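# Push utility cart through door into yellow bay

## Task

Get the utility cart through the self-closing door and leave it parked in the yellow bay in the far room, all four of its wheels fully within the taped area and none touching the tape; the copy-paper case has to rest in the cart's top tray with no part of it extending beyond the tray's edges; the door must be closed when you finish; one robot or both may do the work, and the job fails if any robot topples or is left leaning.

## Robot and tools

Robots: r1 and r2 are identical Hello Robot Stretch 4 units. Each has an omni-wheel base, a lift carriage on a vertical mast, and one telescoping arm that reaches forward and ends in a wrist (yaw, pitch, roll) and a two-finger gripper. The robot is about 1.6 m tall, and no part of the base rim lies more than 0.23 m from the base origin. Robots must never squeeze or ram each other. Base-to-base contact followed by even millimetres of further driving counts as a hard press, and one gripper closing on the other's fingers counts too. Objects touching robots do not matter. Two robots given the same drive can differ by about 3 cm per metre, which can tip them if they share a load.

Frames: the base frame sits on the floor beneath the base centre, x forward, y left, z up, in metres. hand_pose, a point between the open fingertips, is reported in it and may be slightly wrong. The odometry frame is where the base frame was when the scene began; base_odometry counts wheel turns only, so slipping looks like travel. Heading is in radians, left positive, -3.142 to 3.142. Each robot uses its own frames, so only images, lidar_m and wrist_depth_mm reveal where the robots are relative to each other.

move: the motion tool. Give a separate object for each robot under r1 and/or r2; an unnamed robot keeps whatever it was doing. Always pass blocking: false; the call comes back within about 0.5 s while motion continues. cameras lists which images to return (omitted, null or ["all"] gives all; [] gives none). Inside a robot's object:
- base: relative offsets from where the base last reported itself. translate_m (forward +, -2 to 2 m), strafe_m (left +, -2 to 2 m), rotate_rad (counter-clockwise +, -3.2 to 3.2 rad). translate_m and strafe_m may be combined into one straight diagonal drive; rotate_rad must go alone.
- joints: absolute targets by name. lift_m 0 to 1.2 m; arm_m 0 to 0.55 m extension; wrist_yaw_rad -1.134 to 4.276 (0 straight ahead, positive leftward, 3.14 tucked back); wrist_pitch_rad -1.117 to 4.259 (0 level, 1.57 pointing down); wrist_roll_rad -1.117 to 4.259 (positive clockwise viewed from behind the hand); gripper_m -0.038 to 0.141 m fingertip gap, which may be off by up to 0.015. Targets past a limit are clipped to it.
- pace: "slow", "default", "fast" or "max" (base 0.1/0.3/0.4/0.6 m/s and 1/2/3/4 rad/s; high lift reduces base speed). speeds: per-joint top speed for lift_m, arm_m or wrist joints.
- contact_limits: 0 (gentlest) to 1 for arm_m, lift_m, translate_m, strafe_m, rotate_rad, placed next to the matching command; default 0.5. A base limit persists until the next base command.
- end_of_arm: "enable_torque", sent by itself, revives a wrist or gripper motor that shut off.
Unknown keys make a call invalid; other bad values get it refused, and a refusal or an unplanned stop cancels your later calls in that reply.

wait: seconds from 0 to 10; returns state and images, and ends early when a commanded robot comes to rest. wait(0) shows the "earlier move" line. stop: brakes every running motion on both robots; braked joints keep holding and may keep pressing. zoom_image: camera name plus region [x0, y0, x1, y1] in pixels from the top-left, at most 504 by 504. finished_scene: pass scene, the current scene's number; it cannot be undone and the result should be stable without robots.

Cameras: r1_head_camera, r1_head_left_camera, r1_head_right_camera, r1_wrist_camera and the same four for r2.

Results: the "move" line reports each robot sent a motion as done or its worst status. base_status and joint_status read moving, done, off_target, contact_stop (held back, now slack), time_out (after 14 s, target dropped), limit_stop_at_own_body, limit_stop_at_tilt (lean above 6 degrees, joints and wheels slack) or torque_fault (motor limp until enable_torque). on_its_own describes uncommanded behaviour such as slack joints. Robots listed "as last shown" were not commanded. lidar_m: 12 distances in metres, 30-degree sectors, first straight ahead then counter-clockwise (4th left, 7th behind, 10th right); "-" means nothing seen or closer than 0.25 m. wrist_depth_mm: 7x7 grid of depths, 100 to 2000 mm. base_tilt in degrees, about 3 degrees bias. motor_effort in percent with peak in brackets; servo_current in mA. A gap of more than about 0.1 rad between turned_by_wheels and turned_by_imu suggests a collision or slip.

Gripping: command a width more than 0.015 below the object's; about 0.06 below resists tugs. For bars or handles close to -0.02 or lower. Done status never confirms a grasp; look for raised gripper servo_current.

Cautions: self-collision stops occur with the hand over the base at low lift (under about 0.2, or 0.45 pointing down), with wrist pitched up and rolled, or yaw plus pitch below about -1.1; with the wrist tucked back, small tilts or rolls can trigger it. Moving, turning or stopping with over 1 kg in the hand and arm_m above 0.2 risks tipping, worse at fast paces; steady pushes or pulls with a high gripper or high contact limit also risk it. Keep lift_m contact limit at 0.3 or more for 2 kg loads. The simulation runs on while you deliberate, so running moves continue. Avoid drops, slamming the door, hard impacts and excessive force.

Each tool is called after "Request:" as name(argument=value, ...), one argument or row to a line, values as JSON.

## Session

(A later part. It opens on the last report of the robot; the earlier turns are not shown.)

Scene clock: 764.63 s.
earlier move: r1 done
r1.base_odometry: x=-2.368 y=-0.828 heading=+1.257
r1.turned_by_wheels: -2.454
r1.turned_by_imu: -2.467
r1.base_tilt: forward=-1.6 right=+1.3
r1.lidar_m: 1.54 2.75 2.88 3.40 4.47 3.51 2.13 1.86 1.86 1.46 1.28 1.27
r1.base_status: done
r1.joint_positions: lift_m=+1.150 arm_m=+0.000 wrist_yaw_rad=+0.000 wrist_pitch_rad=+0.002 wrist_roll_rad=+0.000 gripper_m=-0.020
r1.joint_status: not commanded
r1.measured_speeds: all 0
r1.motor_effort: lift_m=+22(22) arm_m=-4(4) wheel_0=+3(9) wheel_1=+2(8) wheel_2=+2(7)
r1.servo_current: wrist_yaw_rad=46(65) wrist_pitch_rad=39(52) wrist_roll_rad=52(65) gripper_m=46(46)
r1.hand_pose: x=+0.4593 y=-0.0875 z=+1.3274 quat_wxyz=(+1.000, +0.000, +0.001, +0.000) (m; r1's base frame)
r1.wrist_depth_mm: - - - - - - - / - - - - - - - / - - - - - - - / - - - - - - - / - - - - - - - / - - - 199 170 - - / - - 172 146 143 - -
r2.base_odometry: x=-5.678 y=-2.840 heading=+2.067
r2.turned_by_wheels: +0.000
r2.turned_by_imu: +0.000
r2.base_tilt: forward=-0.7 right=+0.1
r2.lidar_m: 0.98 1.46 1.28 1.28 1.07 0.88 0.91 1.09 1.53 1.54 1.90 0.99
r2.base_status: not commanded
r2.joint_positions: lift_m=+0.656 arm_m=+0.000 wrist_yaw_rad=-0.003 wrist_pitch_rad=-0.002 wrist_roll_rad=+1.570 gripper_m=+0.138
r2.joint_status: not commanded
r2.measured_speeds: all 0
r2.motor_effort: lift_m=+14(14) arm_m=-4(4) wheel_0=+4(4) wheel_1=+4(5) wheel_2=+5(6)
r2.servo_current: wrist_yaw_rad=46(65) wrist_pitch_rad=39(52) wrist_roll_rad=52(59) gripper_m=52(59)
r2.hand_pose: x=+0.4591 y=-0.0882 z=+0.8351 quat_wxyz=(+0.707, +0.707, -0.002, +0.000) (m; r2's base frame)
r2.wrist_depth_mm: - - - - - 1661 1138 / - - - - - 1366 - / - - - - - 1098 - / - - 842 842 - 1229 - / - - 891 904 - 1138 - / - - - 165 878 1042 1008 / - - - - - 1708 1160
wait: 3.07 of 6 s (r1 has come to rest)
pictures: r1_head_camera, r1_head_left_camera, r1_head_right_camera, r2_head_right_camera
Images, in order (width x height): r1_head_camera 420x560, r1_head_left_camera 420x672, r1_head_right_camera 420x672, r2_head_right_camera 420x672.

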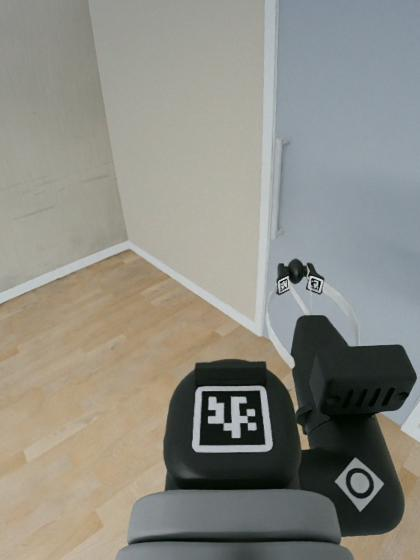

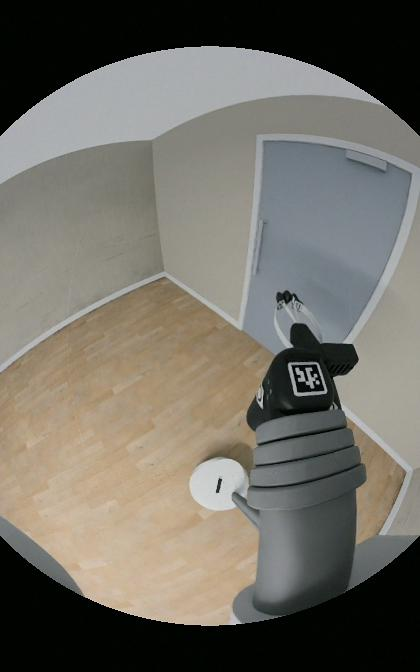

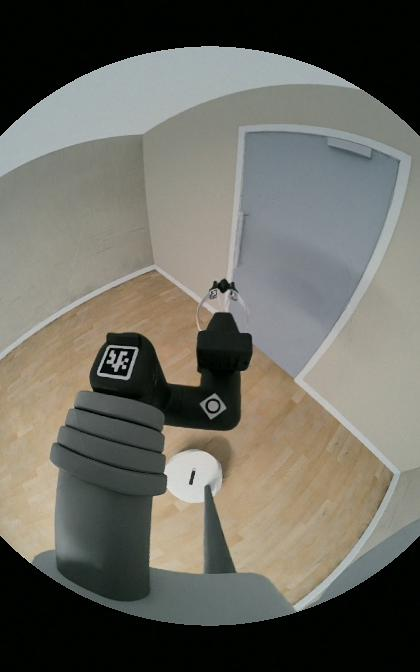

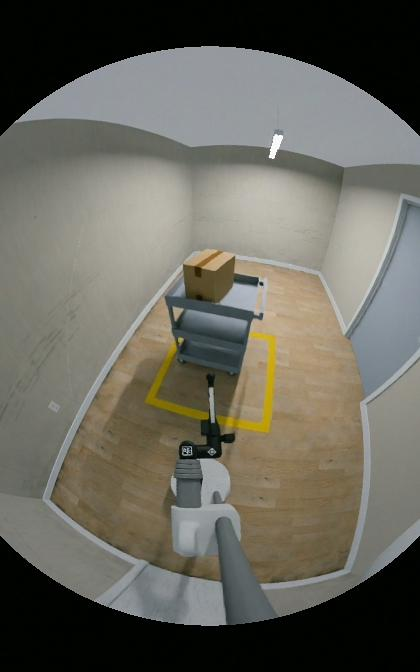

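Request:
move(
  r2={"base":{"rotate_rad":1.1}},
  blocking=false,
  cameras=[],
)

Request:
wait(
  seconds=4,
  cameras=[],
)

Request:
move(
  r2={"base":{"translate_m":-0.72}},
  blocking=false,
  cameras=[],
)

Request:
wait(
  seconds=6,
  cameras=[],
)

Request:
move(
  r2={"base":{"strafe_m":1.75}},
  blocking=false,
  cameras=[],
)

Request:
stop(
  cameras=[],
)

Request:
move(
  r2={"base":{"strafe_m":-1.6}},
  blocking=false,
  cameras=[],
)

Request:
wait(
  seconds=9,
  cameras=["r2_head_camera","r2_head_left_camera"],
)

Scene clock: 784.87 s.
move: r2 moving
r1: as last shown
r1.turned_by_wheels: +0.000
r1.turned_by_imu: +0.000
r1.base_tilt: forward=-1.6 right=+1.2
r1.lidar_m: 1.52 2.78 2.89 3.43 4.50 3.49 2.12 1.85 1.85 1.48 1.27 1.30
r1.motor_effort: lift_m=+22(22) arm_m=-4(4) wheel_0=+3(3) wheel_1=+2(2) wheel_2=+2(2)
r1.servo_current: wrist_yaw_rad=39(52) wrist_pitch_rad=39(46) wrist_roll_rad=39(59) gripper_m=46(46)
r1.wrist_depth_mm: - - - - - - - / - - - - - - - / - - - - - - - / - - - - - - - / - - - - - - - / - - - 199 170 - - / - - 172 147 144 - -
r2.base_odometry: x=-5.678 y=-2.840 heading=+2.318
r2.turned_by_wheels: +0.251
r2.turned_by_imu: +0.244
r2.base_tilt: forward=-0.7 right=+0.1
r2.lidar_m: 1.04 1.31 1.25 1.33 0.94 0.89 0.96 1.39 1.52 1.60 2.36 0.96
r2.base_status: rotate_rad moving
r2.joint_positions: lift_m=+0.656 arm_m=+0.000 wrist_yaw_rad=-0.003 wrist_pitch_rad=-0.002 wrist_roll_rad=+1.570 gripper_m=+0.138
r2.joint_status: not commanded
r2.measured_speeds: translate_m=+0.001 strafe_m=+0.001 rotate_rad=+0.980 lift_m=+0.000 arm_m=+0.000 wrist_yaw_rad=+0.000 wrist_pitch_rad=+0.000 wrist_roll_rad=+0.000
r2.motor_effort: lift_m=+14(14) arm_m=-3(4) wheel_0=-6(11) wheel_1=-9(10) wheel_2=-10(11)
r2.servo_current: wrist_yaw_rad=39(52) wrist_pitch_rad=39(46) wrist_roll_rad=39(59) gripper_m=46(52)
r2.hand_pose: x=+0.4591 y=-0.0882 z=+0.8351 quat_wxyz=(+0.707, +0.707, -0.002, +0.000) (m; r2's base frame)
r2.wrist_depth_mm: - - - - - - - / - - 788 788 - 1118 - / - - 866 878 - 1205 - / - - - - - 1576 - / - - - - - 1618 1255 / - 187 177 156 187 1430 1160 / - - - - - - 1182
pictures: none
No camera images: "cameras" was empty.

Scene clock: 786.13 s.
earlier move: r2 done
r1.base_odometry: x=-2.368 y=-0.828 heading=+1.257
r1.turned_by_wheels: +0.000
r1.turned_by_imu: +0.000
r1.base_tilt: forward=-1.6 right=+1.3
r1.lidar_m: 1.52 2.76 2.88 3.42 4.47 3.50 2.12 1.86 1.85 1.48 1.27 1.29
r1.base_status: not commanded
r1.joint_positions: lift_m=+1.150 arm_m=+0.000 wrist_yaw_rad=+0.000 wrist_pitch_rad=+0.002 wrist_roll_rad=+0.000 gripper_m=-0.020
r1.joint_status: not commanded
r1.measured_speeds: all 0
r1.motor_effort: lift_m=+22(22) arm_m=-4(4) wheel_0=+2(3) wheel_1=+2(2) wheel_2=+2(2)
r1.servo_current: wrist_yaw_rad=46(72) wrist_pitch_rad=39(52) wrist_roll_rad=39(59) gripper_m=46(52)
r1.hand_pose: x=+0.4593 y=-0.0875 z=+1.3274 quat_wxyz=(+1.000, +0.000, +0.001, +0.000) (m; r1's base frame)
r1.wrist_depth_mm: - - - - - - - / - - - - - - - / - - - - - - - / - - - - - - - / - - - - - - - / - - - 200 170 - - / - - 172 147 143 - -
r2.base_odometry: x=-5.678 y=-2.840 heading=-3.118
r2.turned_by_wheels: +0.848
r2.turned_by_imu: +0.826
r2.base_tilt: forward=-0.6 right=+0.1
r2.lidar_m: 1.28 1.28 1.02 0.86 0.92 1.08 1.52 1.55 1.98 0.97 0.96 1.44
r2.base_status: done
r2.joint_positions: lift_m=+0.656 arm_m=+0.000 wrist_yaw_rad=-0.002 wrist_pitch_rad=-0.002 wrist_roll_rad=+1.570 gripper_m=+0.138
r2.joint_status: not commanded
r2.measured_speeds: all 0
r2.motor_effort: lift_m=+14(15) arm_m=-4(4) wheel_0=-3(11) wheel_1=-4(10) wheel_2=-6(12)
r2.servo_current: wrist_yaw_rad=46(59) wrist_pitch_rad=46(52) wrist_roll_rad=46(65) gripper_m=52(59)
r2.hand_pose: x=+0.4591 y=-0.0881 z=+0.8351 quat_wxyz=(+0.707, +0.707, -0.002, +0.000) (m; r2's base frame)
r2.wrist_depth_mm: - - - - - - 1118 / - - - - - - 1138 / - - - - - - 1098 / - - - - - - 1078 / - - - - - - 1042 / - 187 177 156 187 183 1042 / - - - - - - -
wait: 1.27 of 4 s (r2 has come to rest)
pictures: none
No camera images: "cameras" was empty.

Scene clock: 786.63 s.
move: r2 moving
r1: as last shown
r1.lidar_m: 1.54 2.79 2.90 3.44 4.49 3.50 2.13 1.87 1.86 1.46 1.28 1.29
r1.motor_effort: lift_m=+22(22) arm_m=-3(4) wheel_0=+2(3) wheel_1=+2(2) wheel_2=+2(2)
r1.servo_current: wrist_yaw_rad=46(72) wrist_pitch_rad=39(52) wrist_roll_rad=46(59) gripper_m=46(46)
r1.wrist_depth_mm: - - - - - - - / - - - - - - - / - - - - - - - / - - - - - - - / - - - - - - - / - - - 199 170 - - / - - 172 147 144 - -
r2.base_odometry: x=-5.646 y=-2.839 heading=-3.118
r2.turned_by_wheels: +0.000
r2.turned_by_imu: +0.000
r2.base_tilt: forward=-0.7 right=+0.1
r2.lidar_m: 1.31 1.32 1.06 0.88 0.90 1.16 1.47 1.49 1.94 0.95 1.00 1.47
r2.base_status: translate_m moving
r2.joint_positions: lift_m=+0.656 arm_m=+0.000 wrist_yaw_rad=-0.002 wrist_pitch_rad=-0.002 wrist_roll_rad=+1.570 gripper_m=+0.138
r2.joint_status: not commanded
r2.measured_speeds: translate_m=-0.123 strafe_m=-0.001 rotate_rad=-0.002 lift_m=+0.000 arm_m=+0.000 wrist_yaw_rad=+0.000 wrist_pitch_rad=+0.000 wrist_roll_rad=+0.000
r2.motor_effort: lift_m=+14(14) arm_m=-4(4) wheel_0=-7(9) wheel_1=-7(9) wheel_2=+11(13)
r2.servo_current: wrist_yaw_rad=46(65) wrist_pitch_rad=46(46) wrist_roll_rad=52(59) gripper_m=46(59)
r2.hand_pose: x=+0.4591 y=-0.0881 z=+0.8351 quat_wxyz=(+0.707, +0.707, -0.002, +0.000) (m; r2's base frame)
r2.wrist_depth_mm: - - - - - - 1138 / - - - - - - 1138 / - - - - - - 1118 / - - - - - - 1098 / - - - - - - 1060 / - 187 177 157 187 183 1060 / - - - - - - 1025
pictures: none
No camera images: "cameras" was empty.

Scene clock: 790.03 s.
earlier move: r2 done
r1.base_odometry: x=-2.368 y=-0.828 heading=+1.257
r1.turned_by_wheels: +0.000
r1.turned_by_imu: +0.000
r1.base_tilt: forward=-1.6 right=+1.3
r1.lidar_m: 1.52 2.77 2.87 3.43 4.50 3.52 2.09 1.86 1.86 1.48 1.27 1.30
r1.base_status: not commanded
r1.joint_positions: lift_m=+1.150 arm_m=+0.000 wrist_yaw_rad=+0.000 wrist_pitch_rad=+0.002 wrist_roll_rad=+0.000 gripper_m=-0.020
r1.joint_status: not commanded
r1.measured_speeds: all 0
r1.motor_effort: lift_m=+22(22) arm_m=-3(4) wheel_0=+2(3) wheel_1=+2(2) wheel_2=+2(2)
r1.servo_current: wrist_yaw_rad=39(85) wrist_pitch_rad=46(52) wrist_roll_rad=39(72) gripper_m=46(52)
r1.hand_pose: x=+0.4593 y=-0.0875 z=+1.3274 quat_wxyz=(+1.000, +0.000, +0.001, +0.000) (m; r1's base frame)
r1.wrist_depth_mm: - - - - - - - / - - - - - - - / - - - - - - - / - - - - - - - / - - - - - - - / - - - 199 169 - - / - - 172 147 143 - -
r2.base_odometry: x=-4.958 y=-2.823 heading=-3.118
r2.turned_by_wheels: +0.000
r2.turned_by_imu: +0.000
r2.base_tilt: forward=-0.7 right=+0.1
r2.lidar_m: 1.96 1.45 0.89 0.77 0.80 0.94 0.80 0.83 0.99 2.10 1.23 1.34
r2.base_status: done
r2.joint_positions: lift_m=+0.656 arm_m=+0.000 wrist_yaw_rad=-0.002 wrist_pitch_rad=-0.002 wrist_roll_rad=+1.570 gripper_m=+0.138
r2.joint_status: not commanded
r2.measured_speeds: all 0
r2.motor_effort: lift_m=+15(15) arm_m=-3(4) wheel_0=-2(12) wheel_1=-3(9) wheel_2=+1(14)
r2.servo_current: wrist_yaw_rad=52(65) wrist_pitch_rad=39(52) wrist_roll_rad=46(65) gripper_m=46(59)
r2.hand_pose: x=+0.4591 y=-0.0881 z=+0.8350 quat_wxyz=(+0.707, +0.707, -0.002, +0.000) (m; r2's base frame)
r2.wrist_depth_mm: - - - - - 1661 1138 / - - - - - 1661 1160 / - - - - - 1708 1182 / - - - - - 1708 1160 / - - - - - 1576 1182 / - 187 177 157 187 1397 1182 / - - - - - 1661 1160
wait: 3.40 of 6 s (r2 has come to rest)
pictures: none
No camera images: "cameras" was empty.

Scene clock: 790.53 s.
move: r2 moving
r1: as last shown
r1.lidar_m: 1.54 2.80 2.86 3.42 4.48 3.49 2.12 1.86 1.86 1.48 1.26 1.26
r1.motor_effort: lift_m=+21(22) arm_m=-3(4) wheel_0=+2(3) wheel_1=+2(2) wheel_2=+2(2)
r1.servo_current: wrist_yaw_rad=59(65) wrist_pitch_rad=39(46) wrist_roll_rad=52(52) gripper_m=46(46)
r1.wrist_depth_mm: - - - - - - - / - - - - - - - / - - - - - - - / - - - - - - - / - - - - - - - / - - - 200 170 - - / - - 172 147 144 - -
r2.base_odometry: x=-4.957 y=-2.859 heading=-3.118
r2.turned_by_wheels: +0.000
r2.turned_by_imu: +0.000
r2.base_tilt: forward=-0.7 right=+0.1
r2.lidar_m: 1.97 1.39 0.84 0.73 0.76 0.95 0.82 0.83 1.04 2.14 1.27 1.39
r2.base_status: strafe_m moving
r2.joint_positions: lift_m=+0.656 arm_m=+0.000 wrist_yaw_rad=-0.002 wrist_pitch_rad=-0.002 wrist_roll_rad=+1.570 gripper_m=+0.138
r2.joint_status: not commanded
r2.measured_speeds: translate_m=-0.001 strafe_m=+0.139 rotate_rad=+0.008 lift_m=+0.000 arm_m=+0.000 wrist_yaw_rad=+0.000 wrist_pitch_rad=+0.000 wrist_roll_rad=+0.000
r2.motor_effort: lift_m=+15(15) arm_m=-3(4) wheel_0=-11(12) wheel_1=+12(12) wheel_2=+0(2)
r2.servo_current: wrist_yaw_rad=39(52) wrist_pitch_rad=39(46) wrist_roll_rad=46(59) gripper_m=52(59)
r2.hand_pose: x=+0.4591 y=-0.0881 z=+0.8350 quat_wxyz=(+0.707, +0.707, -0.002, +0.000) (m; r2's base frame)
r2.wrist_depth_mm: - - - - - 1618 1138 / - - - - - 1661 1138 / - - - - - 1661 1138 / - - - - - 1708 1160 / - - - - - 1576 1160 / - 187 177 157 187 1366 1182 / - - - - - 1661 1160
pictures: none
No camera images: "cameras" was empty.

Scene clock: 791.20 s.
earlier move: r2 stopped
r1.base_odometry: x=-2.368 y=-0.828 heading=+1.257
r1.turned_by_wheels: +0.000
r1.turned_by_imu: +0.000
r1.base_tilt: forward=-1.6 right=+1.2
r1.lidar_m: 1.52 2.78 2.86 3.38 4.49 3.53 2.11 1.86 1.85 1.47 1.27 1.29
r1.base_status: not commanded
r1.joint_positions: lift_m=+1.150 arm_m=+0.000 wrist_yaw_rad=+0.000 wrist_pitch_rad=+0.002 wrist_roll_rad=+0.000 gripper_m=-0.020
r1.joint_status: not commanded
r1.measured_speeds: all 0
r1.motor_effort: lift_m=+22(22) arm_m=-4(4) wheel_0=+3(3) wheel_1=+2(2) wheel_2=+2(2)
r1.servo_current: wrist_yaw_rad=52(65) wrist_pitch_rad=39(46) wrist_roll_rad=39(72) gripper_m=46(46)
r1.hand_pose: x=+0.4593 y=-0.0875 z=+1.3274 quat_wxyz=(+1.000, +0.000, +0.001, +0.000) (m; r1's base frame)
r1.wrist_depth_mm: - - - - - - - / - - - - - - - / - - - - - - - / - - - - - - - / - - - - - - - / - - - 198 170 - - / - - 172 147 144 - -
r2.base_odometry: x=-4.957 y=-2.867 heading=-3.118
r2.turned_by_wheels: +0.000
r2.turned_by_imu: -0.003
r2.base_tilt: forward=-0.7 right=+0.1
r2.lidar_m: 1.97 1.39 0.84 0.73 0.77 0.92 0.83 0.84 0.98 2.15 1.25 1.38
r2.base_status: strafe_m stopped (by the wheels' count: +0.044 of +1.750)
r2.joint_positions: lift_m=+0.656 arm_m=+0.000 wrist_yaw_rad=-0.002 wrist_pitch_rad=-0.002 wrist_roll_rad=+1.570 gripper_m=+0.138
r2.joint_status: not commanded
r2.measured_speeds: all 0
r2.motor_effort: lift_m=+15(15) arm_m=-4(4) wheel_0=+0(12) wheel_1=+1(12) wheel_2=-1(2)
r2.servo_current: wrist_yaw_rad=39(52) wrist_pitch_rad=39(46) wrist_roll_rad=46(59) gripper_m=52(59)
r2.hand_pose: x=+0.4591 y=-0.0880 z=+0.8350 quat_wxyz=(+0.707, +0.707, -0.001, +0.000) (m; r2's base frame)
r2.wrist_depth_mm: - - - - - 1618 1118 / - - - - - 1661 1160 / - - - - - 1661 1160 / - - - - - 1708 1182 / - - - - - 1576 1182 / - 187 177 156 187 1397 1182 / - - - - - 1618 1205
pictures: none
No camera images: "cameras" was empty.

Scene clock: 791.70 s.
move: r2 moving
r1: as last shown
r1.base_tilt: forward=-1.6 right=+1.3
r1.lidar_m: 1.53 2.77 2.88 3.40 4.48 3.50 2.12 1.86 1.85 1.46 1.28 1.28
r1.motor_effort: lift_m=+22(22) arm_m=-3(4) wheel_0=+2(3) wheel_1=+2(2) wheel_2=+2(2)
r1.servo_current: wrist_yaw_rad=52(72) wrist_pitch_rad=39(46) wrist_roll_rad=46(52) gripper_m=39(46)
r1.wrist_depth_mm: - - - - - - - / - - - - - - - / - - - - - - - / - - - - - - - / - - - - - - - / - - - 199 170 - - / - - 172 146 143 - -
r2.base_odometry: x=-4.958 y=-2.831 heading=-3.118
r2.turned_by_wheels: +0.000
r2.turned_by_imu: +0.000
r2.base_tilt: forward=-0.7 right=+0.1
r2.lidar_m: 1.99 1.42 0.85 0.74 0.78 0.93 0.81 0.82 1.03 2.10 1.27 1.39
r2.base_status: strafe_m moving
r2.joint_positions: lift_m=+0.656 arm_m=+0.000 wrist_yaw_rad=-0.002 wrist_pitch_rad=-0.002 wrist_roll_rad=+1.570 gripper_m=+0.138
r2.joint_status: not commanded
r2.measured_speeds: translate_m=+0.000 strafe_m=-0.142 rotate_rad=-0.001 lift_m=+0.000 arm_m=+0.000 wrist_yaw_rad=+0.000 wrist_pitch_rad=+0.000 wrist_roll_rad=+0.000
r2.motor_effort: lift_m=+15(15) arm_m=-4(4) wheel_0=+10(12) wheel_1=-12(12) wheel_2=+0(2)
r2.servo_current: wrist_yaw_rad=52(52) wrist_pitch_rad=46(46) wrist_roll_rad=39(52) gripper_m=52(59)
r2.hand_pose: x=+0.4591 y=-0.0880 z=+0.8350 quat_wxyz=(+0.707, +0.707, -0.001, +0.000) (m; r2's base frame)
r2.wrist_depth_mm: - - - - - 1618 1138 / - - - - - 1661 1138 / - - - - - 1661 1182 / - - - - - 1661 1182 / - - - - - 1576 1182 / - 187 177 157 187 1397 1182 / - - - - - 1618 1138
pictures: none
No camera images: "cameras" was empty.

Scene clock: 797.87 s.
earlier move: r2 done
r1.base_odometry: x=-2.368 y=-0.828 heading=+1.257
r1.turned_by_wheels: +0.000
r1.turned_by_imu: +0.000
r1.base_tilt: forward=-1.5 right=+1.3
r1.lidar_m: 1.53 2.77 2.88 3.42 4.48 3.50 2.14 1.85 1.86 1.49 1.26 1.29
r1.base_status: not commanded
r1.joint_positions: lift_m=+1.150 arm_m=+0.000 wrist_yaw_rad=+0.000 wrist_pitch_rad=+0.002 wrist_roll_rad=+0.000 gripper_m=-0.020
r1.joint_status: not commanded
r1.measured_speeds: all 0
r1.motor_effort: lift_m=+21(22) arm_m=-3(4) wheel_0=+2(3) wheel_1=+2(2) wheel_2=+2(2)
r1.servo_current: wrist_yaw_rad=39(78) wrist_pitch_rad=39(52) wrist_roll_rad=39(72) gripper_m=39(52)
r1.hand_pose: x=+0.4593 y=-0.0875 z=+1.3274 quat_wxyz=(+1.000, +0.000, +0.001, +0.000) (m; r1's base frame)
r1.wrist_depth_mm: - - - - - - - / - - - - - - - / - - - - - - - / - - - - - - - / - - - - - - - / - - - 199 170 - - / - - 171 147 143 - -
r2.base_odometry: x=-4.994 y=-1.267 heading=-3.118
r2.turned_by_wheels: +0.000
r2.turned_by_imu: -0.001
r2.base_tilt: forward=-0.7 right=+0.1
r2.lidar_m: 0.81 0.83 2.61 2.30 0.99 0.67 0.59 0.61 0.76 1.22 2.45 2.58
r2.base_status: done
r2.joint_positions: lift_m=+0.656 arm_m=+0.000 wrist_yaw_rad=-0.002 wrist_pitch_rad=-0.002 wrist_roll_rad=+1.570 gripper_m=+0.138
r2.joint_status: not commanded
r2.measured_speeds: all 0
r2.motor_effort: lift_m=+15(15) arm_m=-3(4) wheel_0=+2(15) wheel_1=-2(12) wheel_2=+0(2)
r2.servo_current: wrist_yaw_rad=46(59) wrist_pitch_rad=46(46) wrist_roll_rad=33(59) gripper_m=59(59)
r2.hand_pose: x=+0.4591 y=-0.0880 z=+0.8350 quat_wxyz=(+0.707, +0.707, -0.001, +0.000) (m; r2's base frame)
r2.wrist_depth_mm: - - - - - 1661 1160 / - - - - - 1661 1160 / - - - - - 1661 1160 / - - - - - 1661 1160 / - - - - - 1618 1182 / - - 1025 1160 198 188 1118 / - - 891 - - 647 -
wait: 6.17 of 9 s (r2 has come to rest)
pictures: r2_head_camera, r2_head_left_camera
Images, in order (width x height): r2_head_camera 420x560, r2_head_left_camera 420x672.

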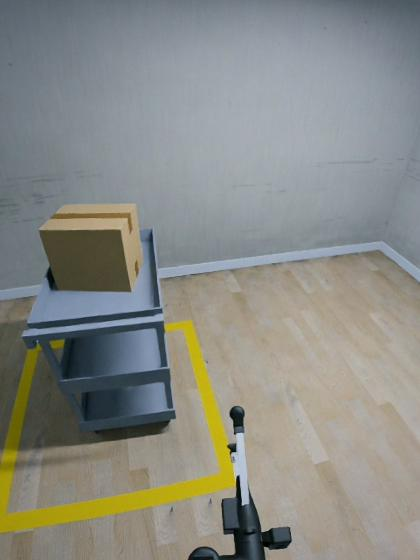

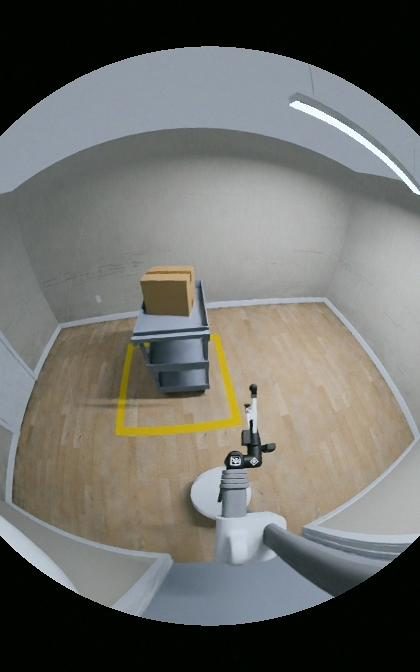

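Request:
finished_scene(
  scene=2,
)

The scene is finished: the task was done.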